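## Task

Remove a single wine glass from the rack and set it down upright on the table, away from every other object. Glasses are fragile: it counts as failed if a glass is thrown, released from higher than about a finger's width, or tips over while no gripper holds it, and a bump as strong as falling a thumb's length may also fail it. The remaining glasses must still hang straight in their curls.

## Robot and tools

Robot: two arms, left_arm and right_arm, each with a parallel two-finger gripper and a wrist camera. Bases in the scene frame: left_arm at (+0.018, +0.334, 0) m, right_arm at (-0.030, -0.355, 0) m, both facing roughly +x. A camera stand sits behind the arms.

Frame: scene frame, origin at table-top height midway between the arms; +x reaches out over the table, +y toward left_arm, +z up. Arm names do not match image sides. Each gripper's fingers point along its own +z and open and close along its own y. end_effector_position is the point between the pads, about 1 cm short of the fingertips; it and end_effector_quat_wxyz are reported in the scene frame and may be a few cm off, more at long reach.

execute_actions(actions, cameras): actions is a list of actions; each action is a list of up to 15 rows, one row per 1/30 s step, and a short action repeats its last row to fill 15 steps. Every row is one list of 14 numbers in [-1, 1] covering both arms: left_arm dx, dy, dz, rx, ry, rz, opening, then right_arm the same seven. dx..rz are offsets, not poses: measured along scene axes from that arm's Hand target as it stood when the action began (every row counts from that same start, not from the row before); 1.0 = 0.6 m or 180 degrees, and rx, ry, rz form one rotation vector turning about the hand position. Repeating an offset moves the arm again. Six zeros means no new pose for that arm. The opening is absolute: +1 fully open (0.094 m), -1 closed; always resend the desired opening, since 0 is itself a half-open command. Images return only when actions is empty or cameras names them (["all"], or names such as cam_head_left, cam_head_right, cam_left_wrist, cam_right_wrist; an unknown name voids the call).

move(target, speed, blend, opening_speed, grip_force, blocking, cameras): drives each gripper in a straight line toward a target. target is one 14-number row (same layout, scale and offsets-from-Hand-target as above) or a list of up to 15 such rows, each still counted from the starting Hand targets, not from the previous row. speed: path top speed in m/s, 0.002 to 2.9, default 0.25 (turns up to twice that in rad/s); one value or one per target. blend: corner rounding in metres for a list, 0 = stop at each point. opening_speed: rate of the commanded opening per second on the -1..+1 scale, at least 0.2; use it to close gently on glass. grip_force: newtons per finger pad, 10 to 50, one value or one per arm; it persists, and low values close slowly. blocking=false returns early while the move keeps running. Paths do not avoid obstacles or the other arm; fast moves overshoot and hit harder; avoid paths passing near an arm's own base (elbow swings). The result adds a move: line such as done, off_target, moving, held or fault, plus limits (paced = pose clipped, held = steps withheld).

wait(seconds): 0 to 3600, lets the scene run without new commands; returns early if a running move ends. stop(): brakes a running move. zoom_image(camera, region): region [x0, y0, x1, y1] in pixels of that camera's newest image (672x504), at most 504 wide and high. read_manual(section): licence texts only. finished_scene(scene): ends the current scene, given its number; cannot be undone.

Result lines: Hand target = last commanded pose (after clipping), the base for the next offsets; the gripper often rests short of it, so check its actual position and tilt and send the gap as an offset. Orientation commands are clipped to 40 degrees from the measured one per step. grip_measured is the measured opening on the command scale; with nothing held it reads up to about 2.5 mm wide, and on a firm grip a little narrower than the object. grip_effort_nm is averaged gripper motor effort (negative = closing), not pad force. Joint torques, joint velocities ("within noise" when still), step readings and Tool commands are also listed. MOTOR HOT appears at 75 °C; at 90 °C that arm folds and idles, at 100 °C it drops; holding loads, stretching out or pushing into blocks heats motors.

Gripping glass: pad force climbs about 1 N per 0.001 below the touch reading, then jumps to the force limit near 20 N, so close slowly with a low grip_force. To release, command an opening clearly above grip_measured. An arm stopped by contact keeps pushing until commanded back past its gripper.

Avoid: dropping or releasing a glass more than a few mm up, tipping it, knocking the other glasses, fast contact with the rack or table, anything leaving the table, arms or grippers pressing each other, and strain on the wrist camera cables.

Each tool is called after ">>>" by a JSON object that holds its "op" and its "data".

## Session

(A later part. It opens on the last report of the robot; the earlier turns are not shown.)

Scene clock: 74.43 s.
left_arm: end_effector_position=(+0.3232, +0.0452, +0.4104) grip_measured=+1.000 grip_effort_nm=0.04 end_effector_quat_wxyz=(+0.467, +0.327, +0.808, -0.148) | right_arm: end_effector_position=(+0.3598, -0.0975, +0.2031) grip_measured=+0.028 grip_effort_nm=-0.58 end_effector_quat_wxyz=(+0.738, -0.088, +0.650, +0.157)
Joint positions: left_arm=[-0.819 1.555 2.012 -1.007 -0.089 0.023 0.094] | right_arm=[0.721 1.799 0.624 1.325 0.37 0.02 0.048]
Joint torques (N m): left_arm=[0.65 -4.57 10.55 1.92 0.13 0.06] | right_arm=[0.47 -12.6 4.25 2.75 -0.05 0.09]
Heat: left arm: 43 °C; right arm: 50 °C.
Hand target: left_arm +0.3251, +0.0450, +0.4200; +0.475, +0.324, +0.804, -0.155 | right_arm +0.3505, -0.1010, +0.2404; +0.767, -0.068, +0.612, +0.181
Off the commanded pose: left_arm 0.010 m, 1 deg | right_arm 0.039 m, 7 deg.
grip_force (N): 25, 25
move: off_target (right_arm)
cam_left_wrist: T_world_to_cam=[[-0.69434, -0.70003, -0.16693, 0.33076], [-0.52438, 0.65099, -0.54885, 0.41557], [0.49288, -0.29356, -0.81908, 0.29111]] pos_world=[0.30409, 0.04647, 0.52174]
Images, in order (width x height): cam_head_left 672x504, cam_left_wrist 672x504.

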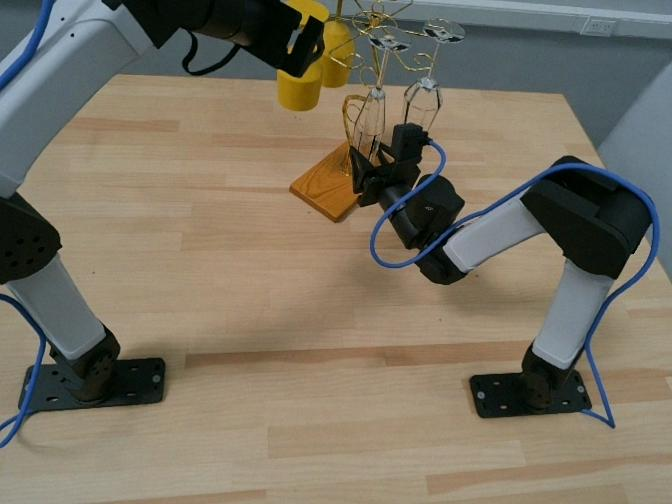

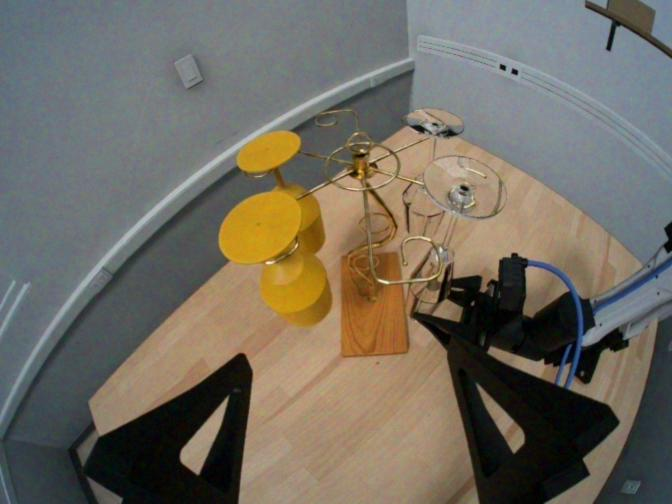

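>>> {"op": "move", "data": {"target": [[0, 0, 0, 0, 0, 0, 1.0, -0.029, 0.03, 0, 0, 0, 0, -0.3], [0, 0, 0, 0, 0, 0, 1.0, -0.1457, 0.03, 0.02, 0, 0, 0, -0.3]], "speed": 0.07, "blend": 0.006, "cameras": ["cam_left_wrist", "cam_head_left"]}}

>>> {"op": "zoom_image", "data": {"camera": "cam_left_wrist", "region": [320, 150, 540, 370]}}

>>> {"op": "zoom_image", "data": {"camera": "cam_head_left", "region": [260, 0, 480, 220]}}

Scene clock: 77.40 s.
left_arm: end_effector_position=(+0.3232, +0.0452, +0.4104) grip_measured=+1.000 grip_effort_nm=0.04 end_effector_quat_wxyz=(+0.467, +0.327, +0.808, -0.148) | right_arm: end_effector_position=(+0.2692, -0.0747, +0.2247) grip_measured=+0.028 grip_effort_nm=-0.58 end_effector_quat_wxyz=(+0.746, -0.096, +0.639, +0.162)
Joint positions: left_arm=[-0.819 1.555 2.012 -1.007 -0.089 0.023 0.094] | right_arm=[1.009 1.606 0.472 1.341 0.634 -0.059 0.048]
Joint torques (N m): left_arm=[0.77 -4.86 10.63 1.98 0.11 0.09] | right_arm=[0.18 -9.96 4.48 2.63 0.02 -0.09]
Heat: left arm: 44 °C; right arm: 50 °C.
Hand target: left_arm +0.3251, +0.0450, +0.4200; +0.475, +0.324, +0.804, -0.155 | right_arm +0.2631, -0.0830, +0.2524; +0.767, -0.068, +0.612, +0.181
Off the commanded pose: left_arm 0.010 m, 1 deg | right_arm 0.029 m, 5 deg.
grip_force (N): 25, 25
move: off_target (right_arm)
cam_left_wrist: T_world_to_cam=[[-0.69434, -0.70003, -0.16693, 0.33076], [-0.52438, 0.65099, -0.54885, 0.41557], [0.49288, -0.29356, -0.81908, 0.29111]] pos_world=[0.30409, 0.04647, 0.52174]
Images, in order (width x height): cam_head_left 672x504, cam_left_wrist 672x504.

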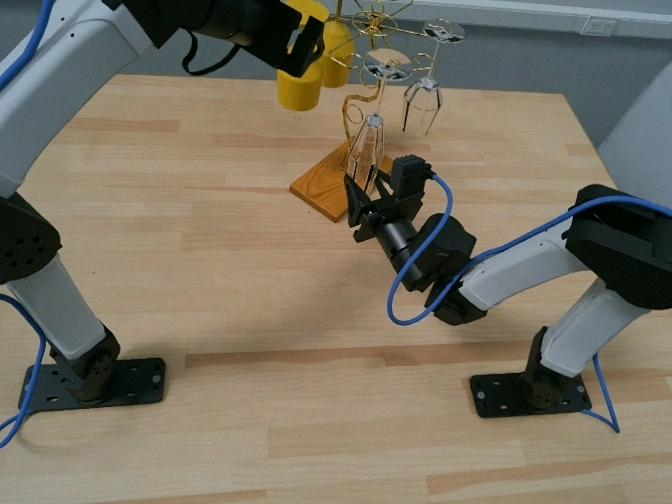

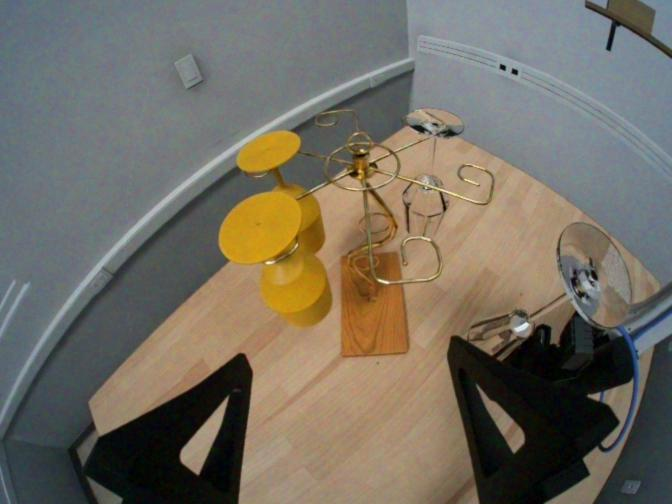

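Scaled by 2.291 from the camera's image (finer frame: 960x720).

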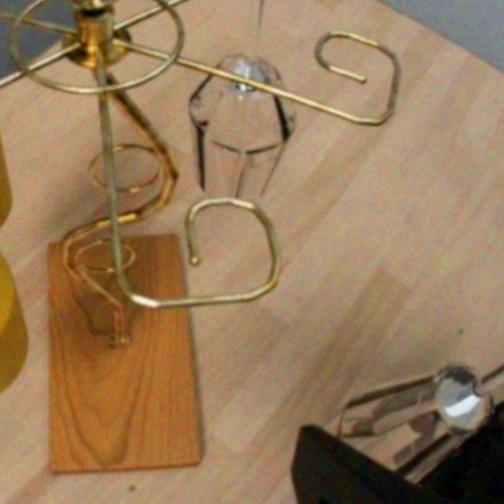

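Scaled by 2.291 from the camera's image (finer frame: 960x720).

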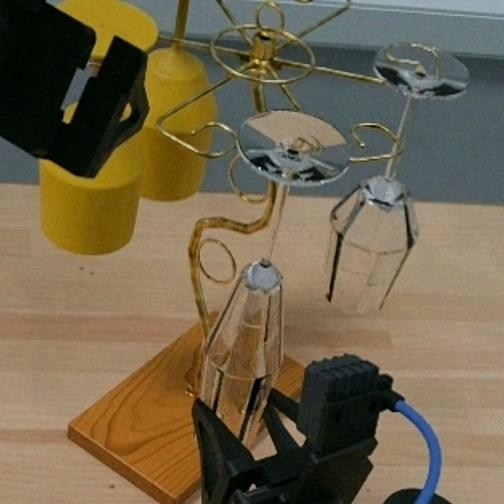

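>>> {"op": "move", "data": {"target": [[0, 0.1667, 0, 0, 0, 0, 1.0, -0.045, -0.07, 0.05, 0, 0, 0, -0.3], [0.033, 0.4167, -0.1667, 0, 0, 0, 1.0, 0.0963, -0.5572, 0.0505, 0, 0, -0.2767, -0.3]], "speed": 0.15, "blend": 0.015, "cameras": ["all"]}}

Scene clock: 85.17 s.
left_arm: end_effector_position=(+0.3426, +0.2946, +0.3237) grip_measured=+1.000 grip_effort_nm=0.04 end_effector_quat_wxyz=(+0.475, +0.320, +0.806, -0.150) | right_arm: end_effector_position=(+0.3156, -0.4181, +0.2539) grip_measured=+0.028 grip_effort_nm=-0.58 end_effector_quat_wxyz=(+0.741, +0.186, +0.620, -0.178)
Joint positions: left_arm=[0.237 1.231 1.405 -0.958 0.775 0.682 0.094] | right_arm=[0.12 1.191 0.323 1.071 0.635 -0.065 0.048]
Joint torques (N m): left_arm=[0.7 -2.59 6.68 1.57 0.49 0.18] | right_arm=[-0.91 -2.18 9.43 2.58 -0.26 0.12]
Heat: left arm: 43 °C; right arm: 48 °C.
Hand target: left_arm +0.3448, +0.2950, +0.3201; +0.475, +0.324, +0.804, -0.154 | right_arm +0.3208, -0.4173, +0.2828; +0.772, +0.196, +0.584, -0.158
Off the commanded pose: left_arm 0.004 m, 1 deg | right_arm 0.029 m, 6 deg.
grip_force (N): 25, 25
move: off_target (right_arm)
cam_left_wrist: T_world_to_cam=[[-0.68627, -0.70856, -0.16423, 0.50322], [-0.52402, 0.63825, -0.56395, 0.22421], [0.50441, -0.30096, -0.80932, 0.27883]] pos_world=[0.32219, 0.29738, 0.43475]
cam_right_wrist: T_world_to_cam=[[-0.46869, -0.86525, -0.17797, -0.16037], [-0.16876, 0.28547, -0.94341, 0.45664], [0.86709, -0.41214, -0.27981, -0.27147]] pos_world=[0.23729, -0.38099, 0.3263]

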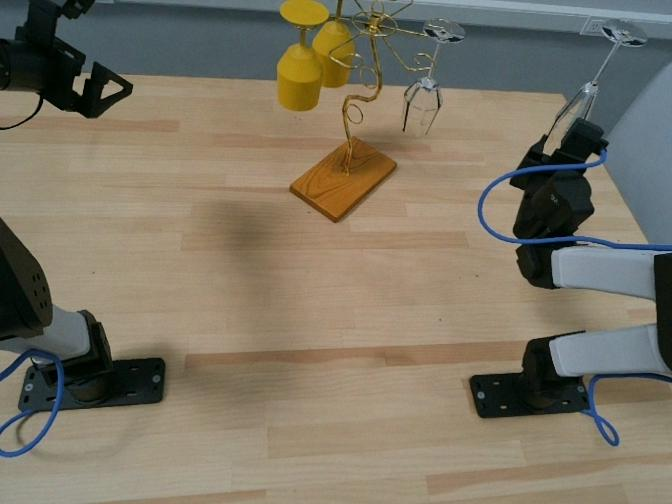

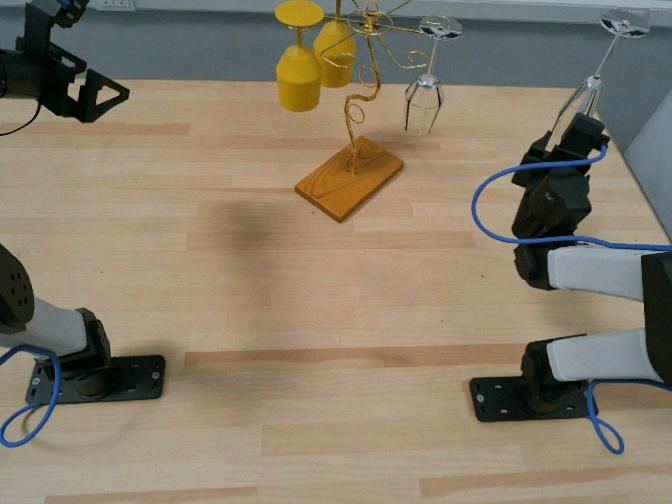

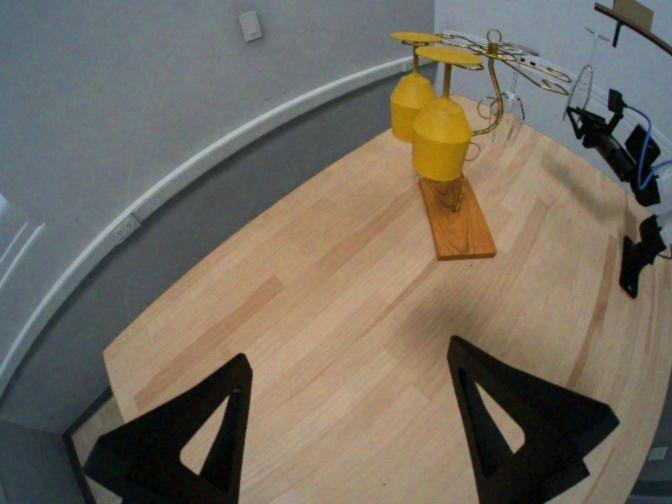

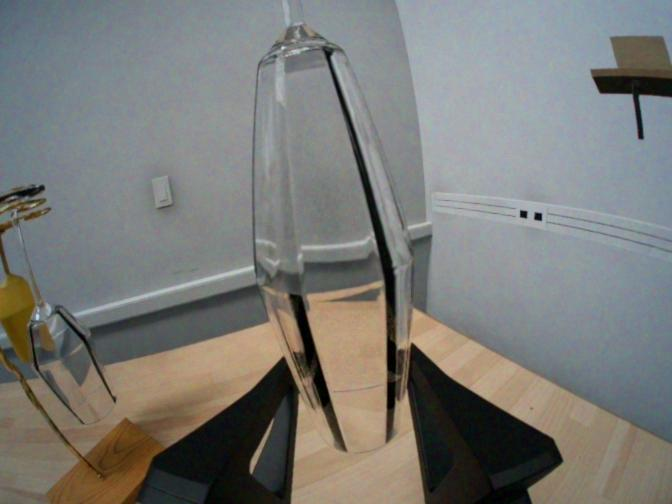

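>>> {"op": "move", "data": {"target": [[0, 0, 0, 0, 0, 0, 1.0, 0.022, -0.0212, -0.0297, -0.1214, 0.2341, -0.0605, -0.3], [0, 0, 0, 0, 0, 0, 1.0, -0.003, -0.0562, -0.0297, -0.2643, 0.4456, -0.0891, -0.3], [0, 0, 0, 0, 0, 0, 1.0, -0.0297, -0.0812, 0.0037, -0.4276, 0.6553, -0.0793, -0.3]], "speed": 0.25, "blend": 0.05, "cameras": ["all"]}}

Scene clock: 99.83 s.
left_arm: end_effector_position=(+0.3426, +0.2946, +0.3237) grip_measured=+1.000 grip_effort_nm=0.04 end_effector_quat_wxyz=(+0.475, +0.321, +0.806, -0.150) | right_arm: end_effector_position=(+0.2970, -0.4670, +0.2686) grip_measured=+0.028 grip_effort_nm=-0.58 end_effector_quat_wxyz=(-0.128, -0.418, +0.702, -0.563)
Joint positions: left_arm=[0.237 1.231 1.405 -0.958 0.775 0.682 0.094] | right_arm=[0.16 1.488 1.319 -0.985 1.197 -1.204 0.048]
Joint torques (N m): left_arm=[0.53 -2.39 6.72 1.64 0.55 0.17] | right_arm=[0.46 -5.18 9.63 1.04 0.7 0.15]
Heat: left arm: 40 °C; right arm: 45 °C.
Hand target: left_arm +0.3449, +0.2951, +0.3200; +0.475, +0.324, +0.804, -0.154 | right_arm +0.3030, -0.4660, +0.2850; -0.120, -0.401, +0.699, -0.580
Off the commanded pose: left_arm 0.004 m, 1 deg | right_arm 0.017 m, 3 deg.
grip_force (N): 25, 25
move: off_target (right_arm)
cam_left_wrist: T_world_to_cam=[[-0.68657, -0.70824, -0.1644, 0.50322], [-0.52353, 0.63847, -0.56416, 0.22414], [0.50452, -0.30127, -0.80914, 0.27878]] pos_world=[0.32219, 0.29728, 0.43475]
cam_right_wrist: T_world_to_cam=[[0.64857, -0.07279, 0.75766, -0.42181], [-0.75967, 0.00024, 0.65031, 0.09559], [-0.04751, -0.99735, -0.05514, -0.33339]] pos_world=[0.33035, -0.36324, 0.23904]

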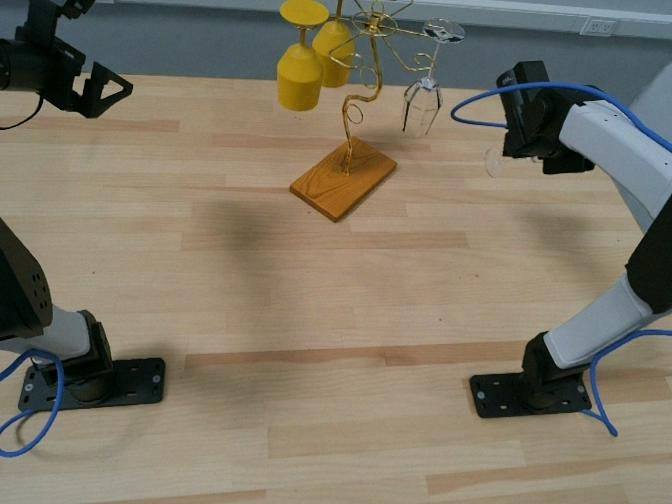

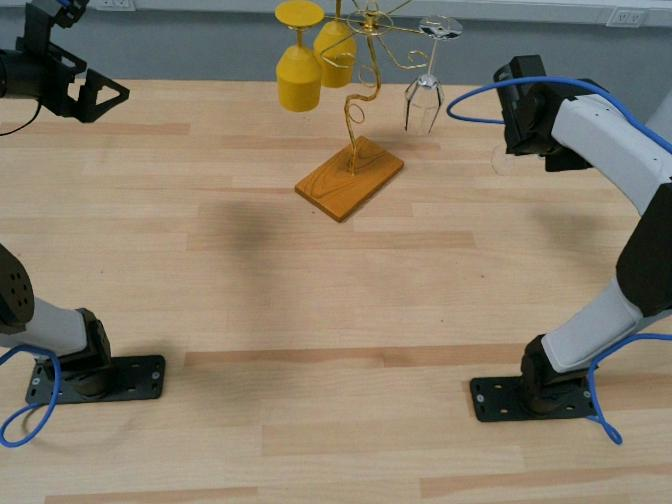

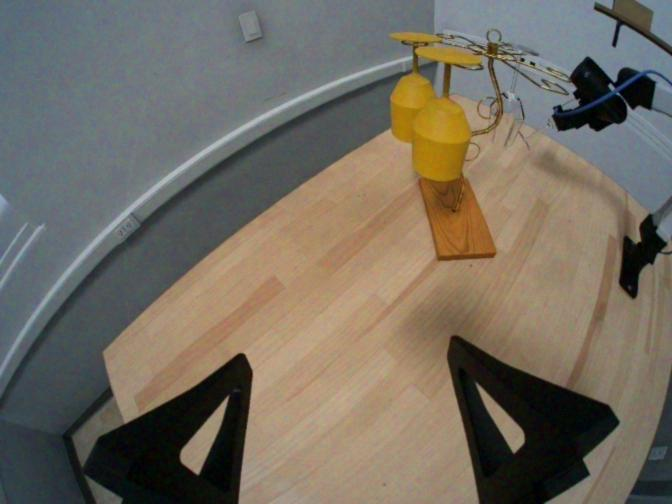

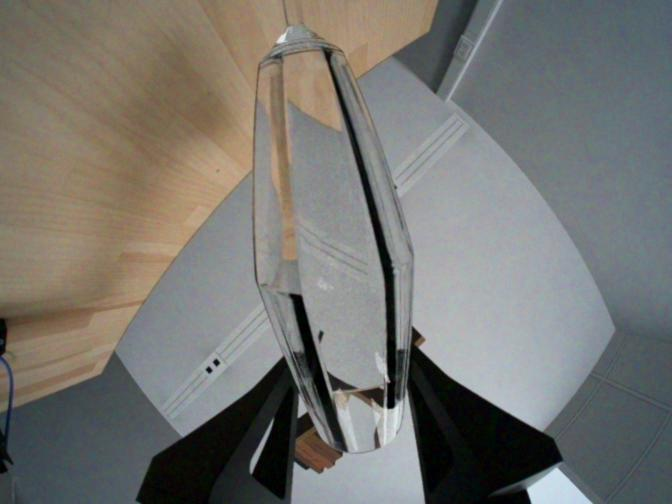

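>>> {"op": "move", "data": {"target": [0, 0, 0, 0, 0, 0, 1.0, 0.01, -0.005, -0.031, -0.1127, 0.2429, 0.0166, -0.3], "speed": 0.2, "cameras": ["all"]}}

>>> {"op": "zoom_image", "data": {"camera": "cam_head_left", "region": [440, 40, 660, 280]}}

>>> {"op": "zoom_image", "data": {"camera": "cam_head_right", "region": [440, 40, 660, 280]}}

Scene clock: 103.53 s.
left_arm: end_effector_position=(+0.3426, +0.2946, +0.3237) grip_measured=+1.000 grip_effort_nm=0.04 end_effector_quat_wxyz=(+0.475, +0.321, +0.806, -0.150) | right_arm: end_effector_position=(+0.3028, -0.4711, +0.2523) grip_measured=+0.028 grip_effort_nm=-0.58 end_effector_quat_wxyz=(+0.413, +0.587, -0.494, +0.491)
Joint positions: left_arm=[0.237 1.231 1.405 -0.958 0.775 0.682 0.094] | right_arm=[0.174 1.709 1.397 -1.255 1.393 -1.576 0.048]
Joint torques (N m): left_arm=[0.53 -2.62 6.76 1.65 0.54 0.11] | right_arm=[0.39 -6.38 8.96 0 0.84 -0.07]
Heat: left arm: 40 °C; right arm: 44 °C.
Hand target: left_arm +0.3449, +0.2951, +0.3200; +0.475, +0.324, +0.804, -0.154 | right_arm +0.3089, -0.4691, +0.2664; +0.422, +0.578, -0.484, +0.504
Off the commanded pose: left_arm 0.004 m, 1 deg | right_arm 0.016 m, 2 deg.
grip_force (N): 25, 25
move: off_target (right_arm)
cam_left_wrist: T_world_to_cam=[[-0.68657, -0.70824, -0.1644, 0.50322], [-0.52353, 0.63847, -0.56416, 0.22414], [0.50452, -0.30127, -0.80914, 0.27878]] pos_world=[0.32219, 0.29728, 0.43475]
cam_right_wrist: T_world_to_cam=[[0.98159, 0.14715, 0.12181, -0.25037], [-0.15626, 0.25171, 0.9551, -0.03051], [0.10988, -0.95655, 0.27007, -0.4486]] pos_world=[0.29029, -0.38458, 0.18079]

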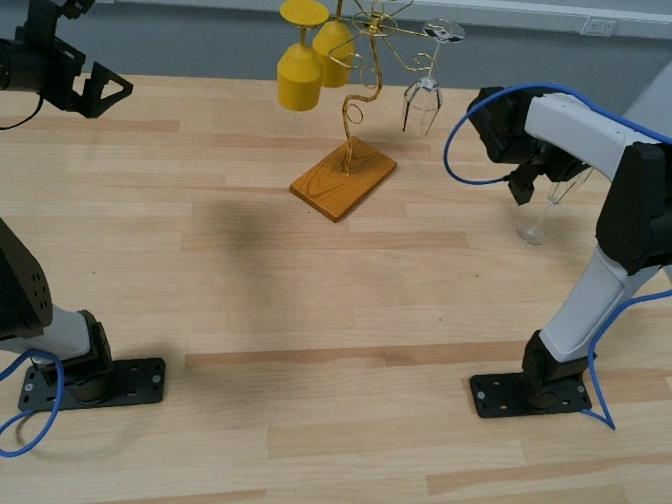

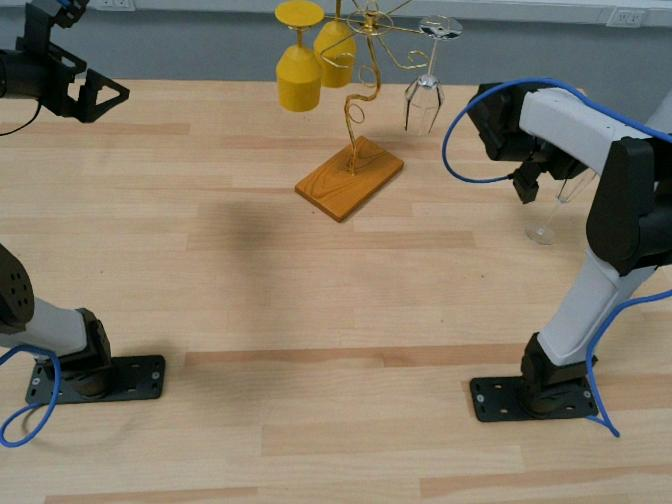

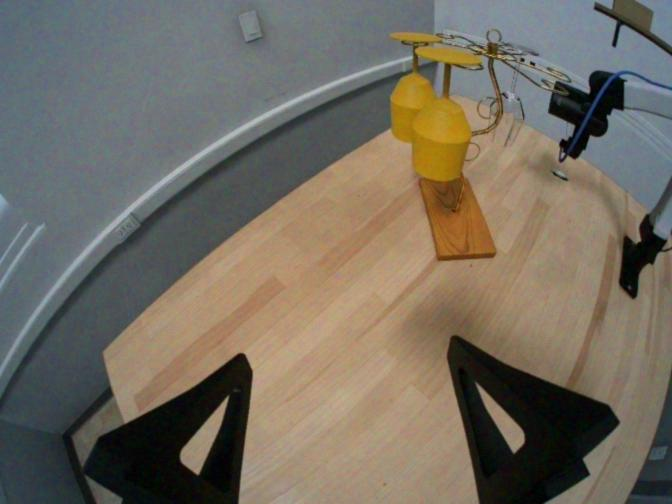

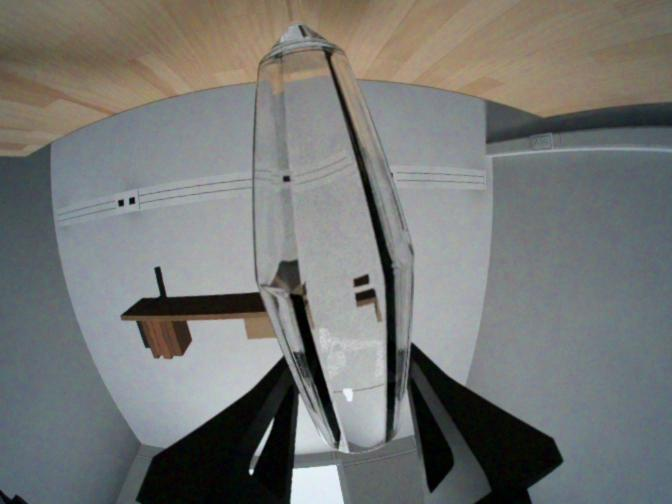

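Scaled by 2.100 from the camera's image (finer frame: 960x720).

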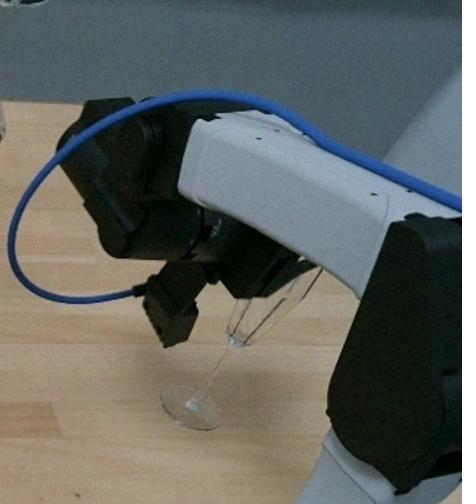

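Scaled by 2.100 from the camera's image (finer frame: 960x720).

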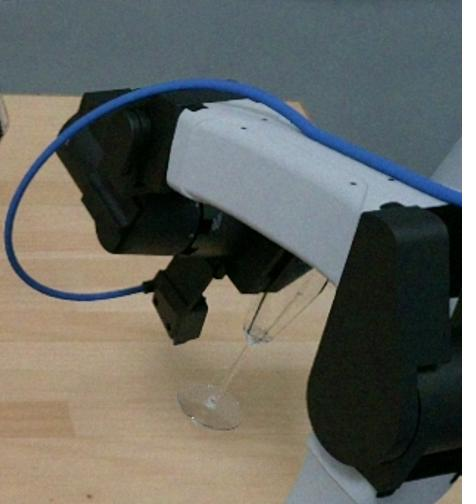

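>>> {"op": "move", "data": {"target": [0, 0, 0, 0, 0, 0, 1.0, 0, 0, -0.025, 0, 0, 0, -0.3], "speed": 0.04, "cameras": ["cam_head_left", "cam_head_right", "cam_right_wrist"]}}

>>> {"op": "zoom_image", "data": {"camera": "cam_head_left", "region": [490, 120, 650, 280]}}

Scene clock: 108.23 s.
left_arm: end_effector_position=(+0.3426, +0.2946, +0.3237) grip_measured=+1.000 grip_effort_nm=0.04 end_effector_quat_wxyz=(+0.475, +0.321, +0.806, -0.150) | right_arm: end_effector_position=(+0.3051, -0.4707, +0.2475) grip_measured=+0.028 grip_effort_nm=-0.58 end_effector_quat_wxyz=(+0.416, +0.587, -0.493, +0.489)
Joint positions: left_arm=[0.237 1.231 1.405 -0.958 0.775 0.682 0.094] | right_arm=[0.174 1.726 1.397 -1.255 1.394 -1.564 0.048]
Joint torques (N m): left_arm=[0.61 -2.45 6.67 1.67 0.53 0.22] | right_arm=[0.31 -6.71 5.56 0.33 0.84 0.08]
Heat: left arm: 40 °C; right arm: 44 °C.
Hand target: left_arm +0.3449, +0.2951, +0.3200; +0.475, +0.324, +0.804, -0.154 | right_arm +0.3090, -0.4691, +0.2514; +0.422, +0.578, -0.484, +0.504
Off the commanded pose: left_arm 0.004 m, 1 deg | right_arm 0.006 m, 2 deg.
grip_force (N): 25, 25
move: done
cam_right_wrist: T_world_to_cam=[[0.98256, 0.14538, 0.11596, -0.25172], [-0.15035, 0.25405, 0.95543, -0.02646], [0.10944, -0.9562, 0.27148, -0.44728]] pos_world=[0.2923, -0.38438, 0.1759]

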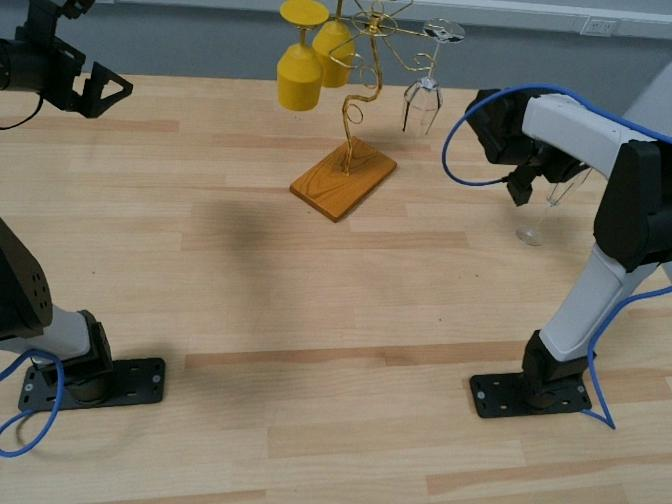

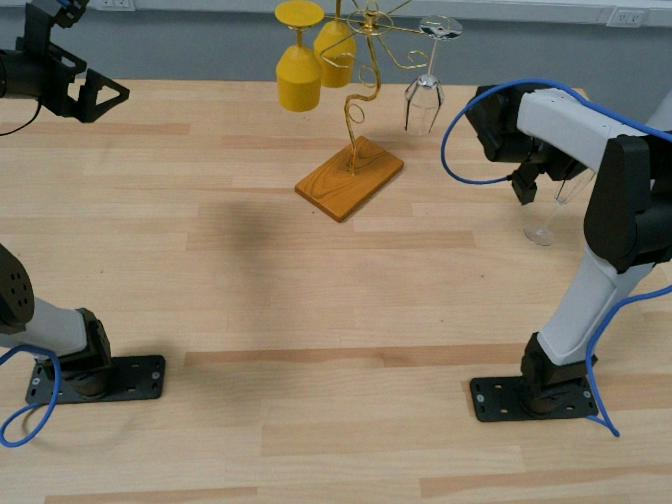

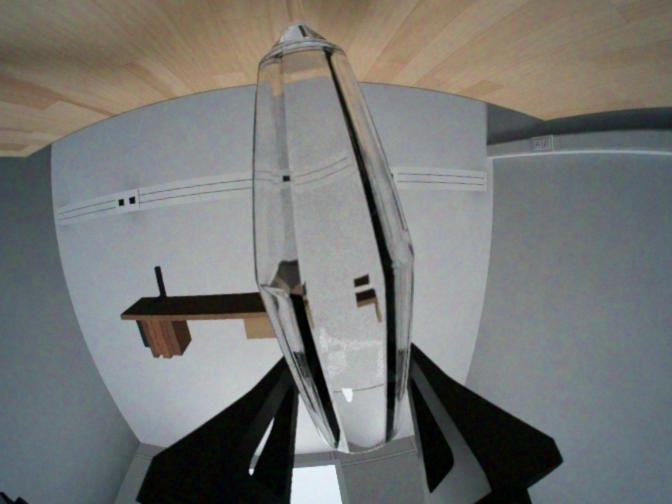

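Scaled by 3.150 from the camera's image (finer frame: 960x720).

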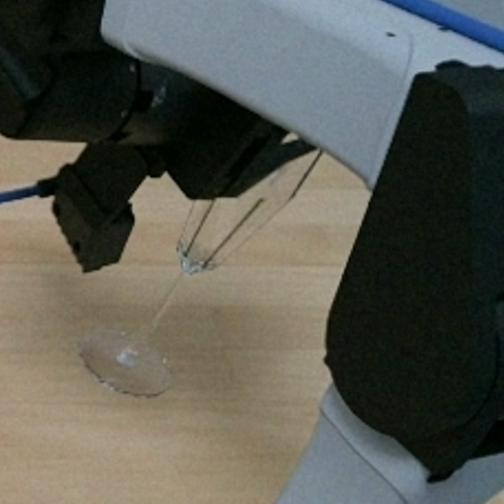

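>>> {"op": "zoom_image", "data": {"camera": "cam_head_left", "region": [505, 180, 585, 260]}}

>>> {"op": "zoom_image", "data": {"camera": "cam_head_right", "region": [505, 180, 585, 260]}}

>>> {"op": "zoom_image", "data": {"camera": "cam_head_left", "region": [400, 0, 480, 80]}}

Scaled by 6.300 from the camera's image (finer frame: 960x720).

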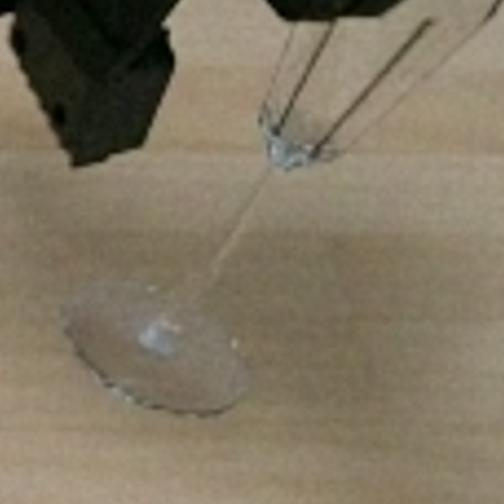

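Scaled by 6.300 from the camera's image (finer frame: 960x720).

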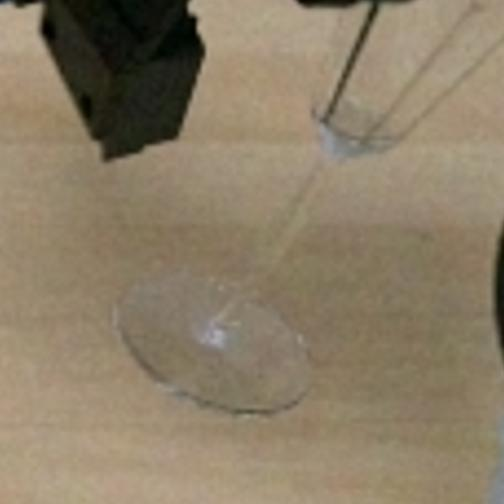

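Scaled by 6.300 from the camera's image (finer frame: 960x720).

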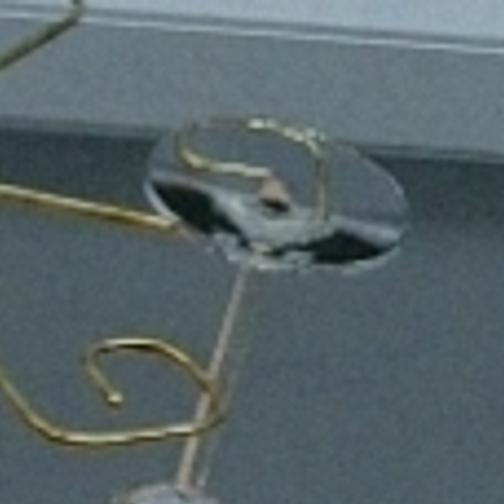

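>>> {"op": "move", "data": {"target": [0, 0, 0, 0, 0, 0, 1.0, 0, 0, -0.02, 0, 0, 0, -0.3], "speed": 0.04, "cameras": ["cam_head_left", "cam_head_right"]}}

>>> {"op": "zoom_image", "data": {"camera": "cam_head_left", "region": [505, 180, 585, 260]}}

Scene clock: 110.67 s.
left_arm: end_effector_position=(+0.3426, +0.2946, +0.3237) grip_measured=+1.000 grip_effort_nm=0.04 end_effector_quat_wxyz=(+0.475, +0.321, +0.806, -0.150) | right_arm: end_effector_position=(+0.3054, -0.4707, +0.2368) grip_measured=+0.028 grip_effort_nm=-0.58 end_effector_quat_wxyz=(+0.417, +0.587, -0.493, +0.489)
Joint positions: left_arm=[0.237 1.231 1.405 -0.958 0.775 0.682 0.094] | right_arm=[0.174 1.738 1.368 -1.23 1.395 -1.549 0.048]
Joint torques (N m): left_arm=[0.83 -2.59 6.8 1.62 0.59 0.2] | right_arm=[0.35 -6.87 4.83 0.42 0.82 0.1]
Heat: left arm: 39 °C; right arm: 44 °C.
Hand target: left_arm +0.3449, +0.2951, +0.3200; +0.475, +0.324, +0.804, -0.154 | right_arm +0.3089, -0.4691, +0.2394; +0.422, +0.578, -0.484, +0.504
Off the commanded pose: left_arm 0.004 m, 1 deg | right_arm 0.005 m, 2 deg.
grip_force (N): 25, 25
move: done

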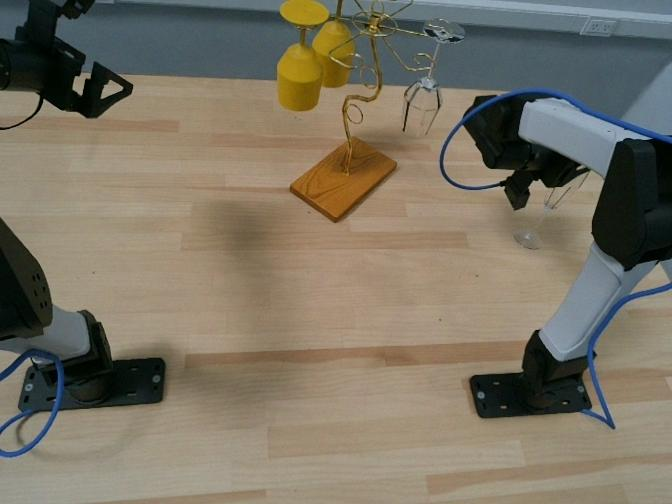

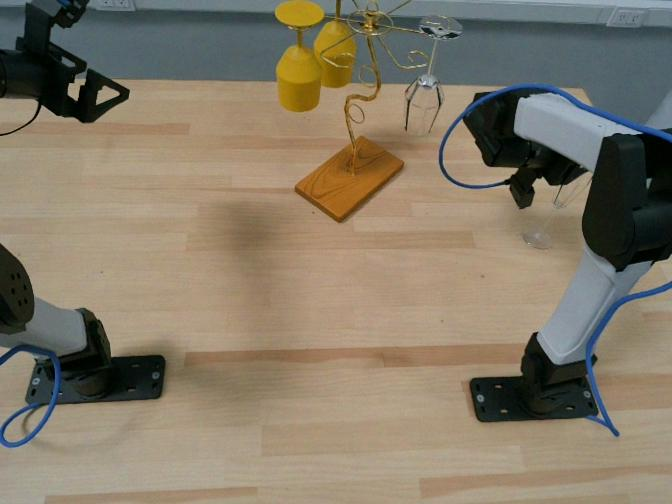

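Scaled by 6.300 from the camera's image (finer frame: 960x720).

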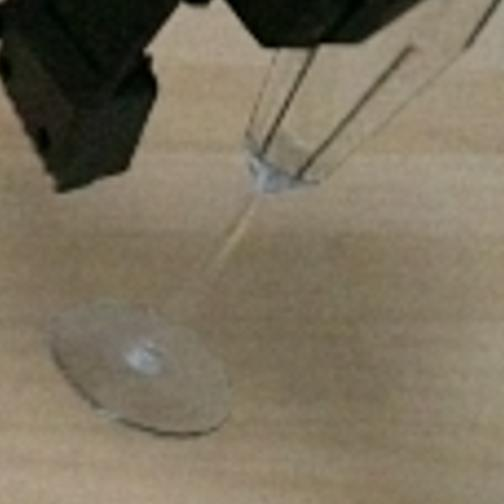

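>>> {"op": "move", "data": {"target": [0, 0, 0, 0, 0, 0, 1.0, 0, 0, -0.0167, 0, 0, 0, -0.3], "speed": 0.03, "cameras": ["cam_head_left"]}}

>>> {"op": "zoom_image", "data": {"camera": "cam_head_left", "region": [505, 180, 585, 260]}}

Scene clock: 111.77 s.
left_arm: end_effector_position=(+0.3426, +0.2946, +0.3237) grip_measured=+1.000 grip_effort_nm=0.03 end_effector_quat_wxyz=(+0.475, +0.321, +0.806, -0.150) | right_arm: end_effector_position=(+0.3055, -0.4707, +0.2274) grip_measured=+0.028 grip_effort_nm=-0.58 end_effector_quat_wxyz=(+0.416, +0.586, -0.494, +0.490)
Joint positions: left_arm=[0.237 1.231 1.405 -0.958 0.775 0.682 0.094] | right_arm=[0.174 1.744 1.337 -1.195 1.395 -1.542 0.048]
Joint torques (N m): left_arm=[0.42 -2.48 6.78 1.66 0.51 0.21] | right_arm=[0.34 -6.76 4.77 0.37 0.81 0.06]
Heat: left arm: 39 °C; right arm: 44 °C.
Hand target: left_arm +0.3449, +0.2951, +0.3200; +0.475, +0.324, +0.804, -0.154 | right_arm +0.3090, -0.4691, +0.2293; +0.422, +0.578, -0.484, +0.504
Off the commanded pose: left_arm 0.004 m, 1 deg | right_arm 0.004 m, 2 deg.
grip_force (N): 25, 25
move: done

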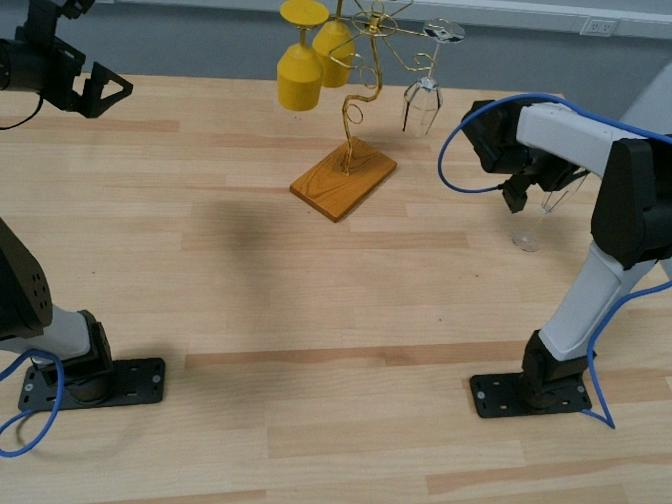

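Scaled by 6.300 from the camera's image (finer frame: 960x720).

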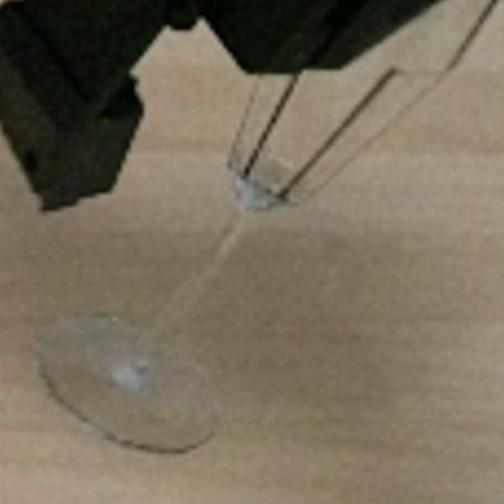

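>>> {"op": "move", "data": {"target": [0, 0, 0, 0, 0, 0, 1.0, 0, 0, -0.01, 0, 0, 0, -0.3], "speed": 0.03, "cameras": ["cam_head_left"]}}

>>> {"op": "zoom_image", "data": {"camera": "cam_head_left", "region": [505, 180, 585, 260]}}

Scene clock: 112.80 s.
left_arm: end_effector_position=(+0.3426, +0.2946, +0.3237) grip_measured=+1.000 grip_effort_nm=0.03 end_effector_quat_wxyz=(+0.475, +0.321, +0.806, -0.150) | right_arm: end_effector_position=(+0.3050, -0.4709, +0.2236) grip_measured=+0.028 grip_effort_nm=-0.58 end_effector_quat_wxyz=(+0.416, +0.584, -0.494, +0.492)
Joint positions: left_arm=[0.237 1.231 1.405 -0.958 0.775 0.682 0.094] | right_arm=[0.174 1.744 1.319 -1.175 1.399 -1.542 0.048]
Joint torques (N m): left_arm=[0.62 -2.63 6.72 1.72 0.47 0.17] | right_arm=[0.39 -6.41 4.79 0.41 0.8 0.06]
Heat: left arm: 39 °C; right arm: 44 °C.
Hand target: left_arm +0.3449, +0.2951, +0.3200; +0.475, +0.324, +0.804, -0.154 | right_arm +0.3090, -0.4691, +0.2234; +0.422, +0.578, -0.484, +0.504
Off the commanded pose: left_arm 0.004 m, 1 deg | right_arm 0.004 m, 2 deg.
grip_force (N): 25, 25
move: done

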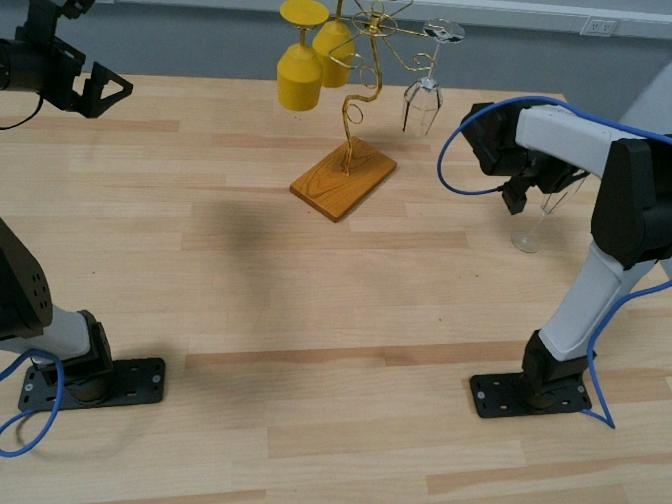

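Scaled by 6.300 from the camera's image (finer frame: 960x720).

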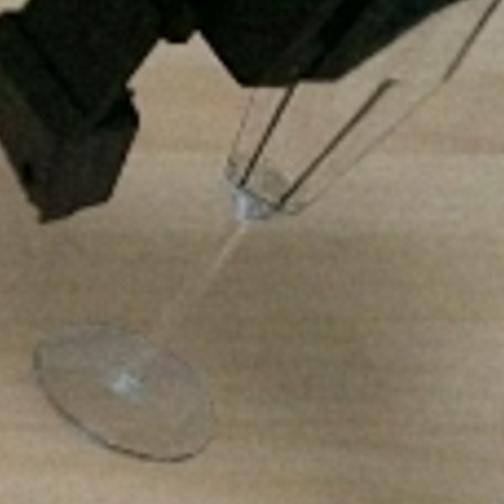

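>>> {"op": "move", "data": {"target": [0, 0, 0, 0, 0, 0, 1.0, 0, 0, -0.0117, 0, 0, 0, -0.3], "speed": 0.03, "cameras": ["cam_head_left"]}}

>>> {"op": "zoom_image", "data": {"camera": "cam_head_left", "region": [505, 180, 585, 260]}}

Scene clock: 113.53 s.
left_arm: end_effector_position=(+0.3426, +0.2946, +0.3237) grip_measured=+1.000 grip_effort_nm=0.03 end_effector_quat_wxyz=(+0.475, +0.321, +0.806, -0.150) | right_arm: end_effector_position=(+0.3044, -0.4709, +0.2230) grip_measured=+0.028 grip_effort_nm=-0.58 end_effector_quat_wxyz=(+0.421, +0.579, -0.488, +0.499)
Joint positions: left_arm=[0.237 1.231 1.405 -0.958 0.775 0.682 0.094] | right_arm=[0.176 1.744 1.301 -1.158 1.422 -1.541 0.048]
Joint torques (N m): left_arm=[0.55 -2.35 6.93 1.66 0.55 0.18] | right_arm=[0.16 -5.85 4.33 0.56 0.6 0.06]
Heat: left arm: 39 °C; right arm: 44 °C.
Hand target: left_arm +0.3449, +0.2951, +0.3200; +0.475, +0.324, +0.804, -0.154 | right_arm +0.3090, -0.4690, +0.2162; +0.422, +0.578, -0.484, +0.504
Off the commanded pose: left_arm 0.004 m, 1 deg | right_arm 0.008 m, 1 deg.
grip_force (N): 25, 25
move: done

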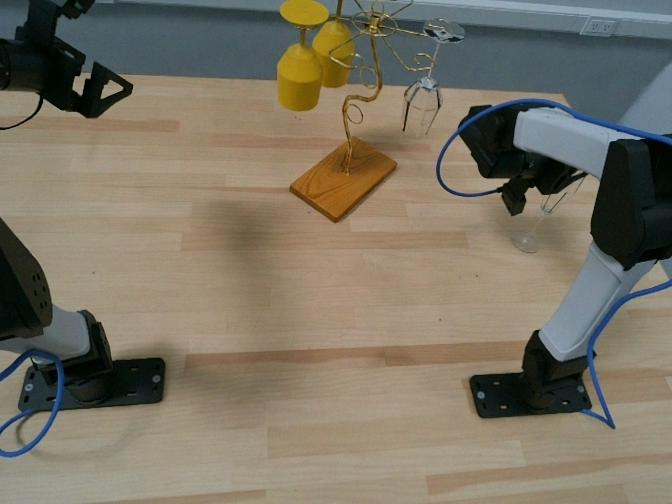

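Scaled by 6.300 from the camera's image (finer frame: 960x720).

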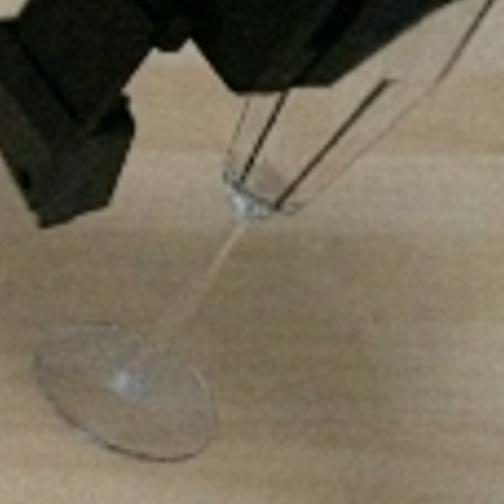

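>>> {"op": "move", "data": {"target": [0, 0, 0, 0, 0, 0, 1.0, 0, 0, 0.0083, -0.0055, -0.001, 0, -0.3], "speed": 0.03, "cameras": ["cam_head_left", "cam_right_wrist", "cam_left_wrist"]}}

>>> {"op": "zoom_image", "data": {"camera": "cam_head_left", "region": [505, 180, 585, 260]}}

>>> {"op": "zoom_image", "data": {"camera": "cam_left_wrist", "region": [520, 60, 640, 220]}}

Scene clock: 115.73 s.
left_arm: end_effector_position=(+0.3426, +0.2946, +0.3237) grip_measured=+1.000 grip_effort_nm=0.03 end_effector_quat_wxyz=(+0.475, +0.321, +0.806, -0.150) | right_arm: end_effector_position=(+0.3045, -0.4710, +0.2233) grip_measured=+0.028 grip_effort_nm=-0.58 end_effector_quat_wxyz=(+0.421, +0.579, -0.488, +0.499)
Joint positions: left_arm=[0.237 1.231 1.405 -0.958 0.775 0.682 0.094] | right_arm=[0.176 1.744 1.301 -1.158 1.424 -1.541 0.048]
Joint torques (N m): left_arm=[0.55 -2.58 6.58 1.7 0.55 0.19] | right_arm=[0.29 -5.98 4.92 0.4 0.74 0.11]
Heat: left arm: 39 °C; right arm: 44 °C.
Hand target: left_arm +0.3449, +0.2951, +0.3200; +0.475, +0.324, +0.804, -0.154 | right_arm +0.3090, -0.4690, +0.2213; +0.426, +0.573, -0.480, +0.509
Off the commanded pose: left_arm 0.004 m, 1 deg | right_arm 0.005 m, 2 deg.
grip_force (N): 25, 25
move: done
cam_left_wrist: T_world_to_cam=[[-0.68657, -0.70824, -0.1644, 0.50322], [-0.52353, 0.63847, -0.56416, 0.22414], [0.50452, -0.30127, -0.80914, 0.27878]] pos_world=[0.32219, 0.29728, 0.43475]
cam_right_wrist: T_world_to_cam=[[0.98142, 0.14801, 0.12205, -0.24804], [-0.16004, 0.28082, 0.94632, 0.01422], [0.10579, -0.94828, 0.29929, -0.44213]] pos_world=[0.29248, -0.38654, 0.14915]
Images, in order (width x height): cam_head_left 672x504, cam_left_wrist 672x504, cam_right_wrist 672x504.

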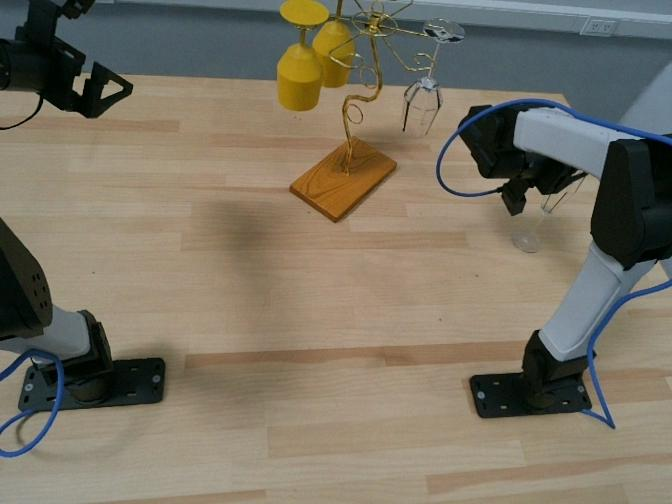

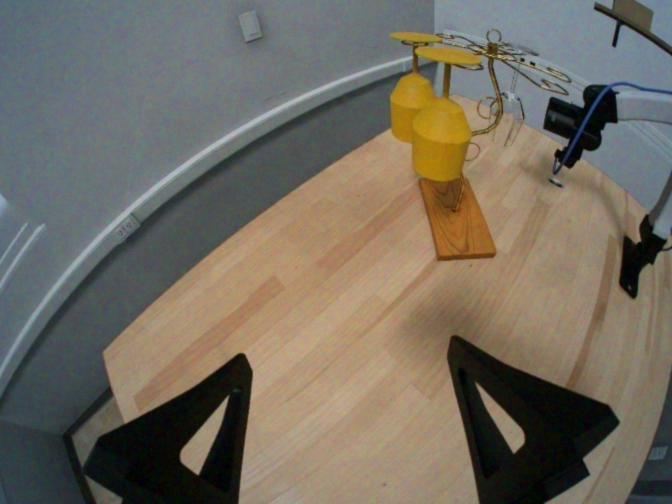

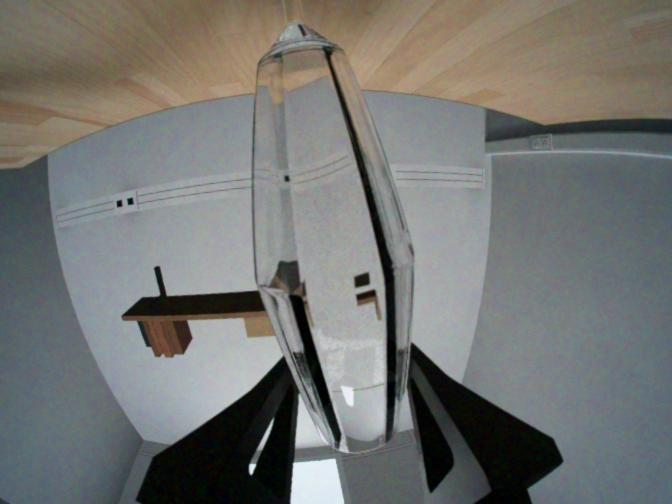

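Scaled by 6.300 from the camera's image (finer frame: 960x720).

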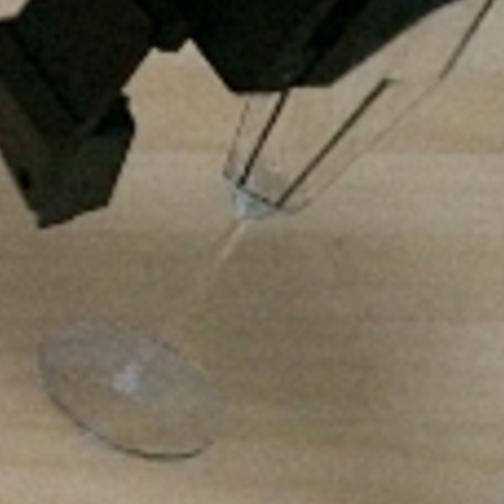

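Scaled by 3.150 from the camera's image (finer frame: 960x720).

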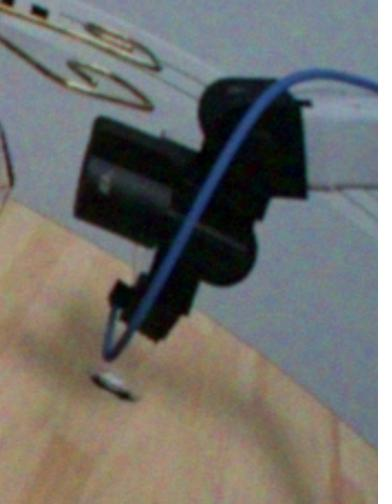

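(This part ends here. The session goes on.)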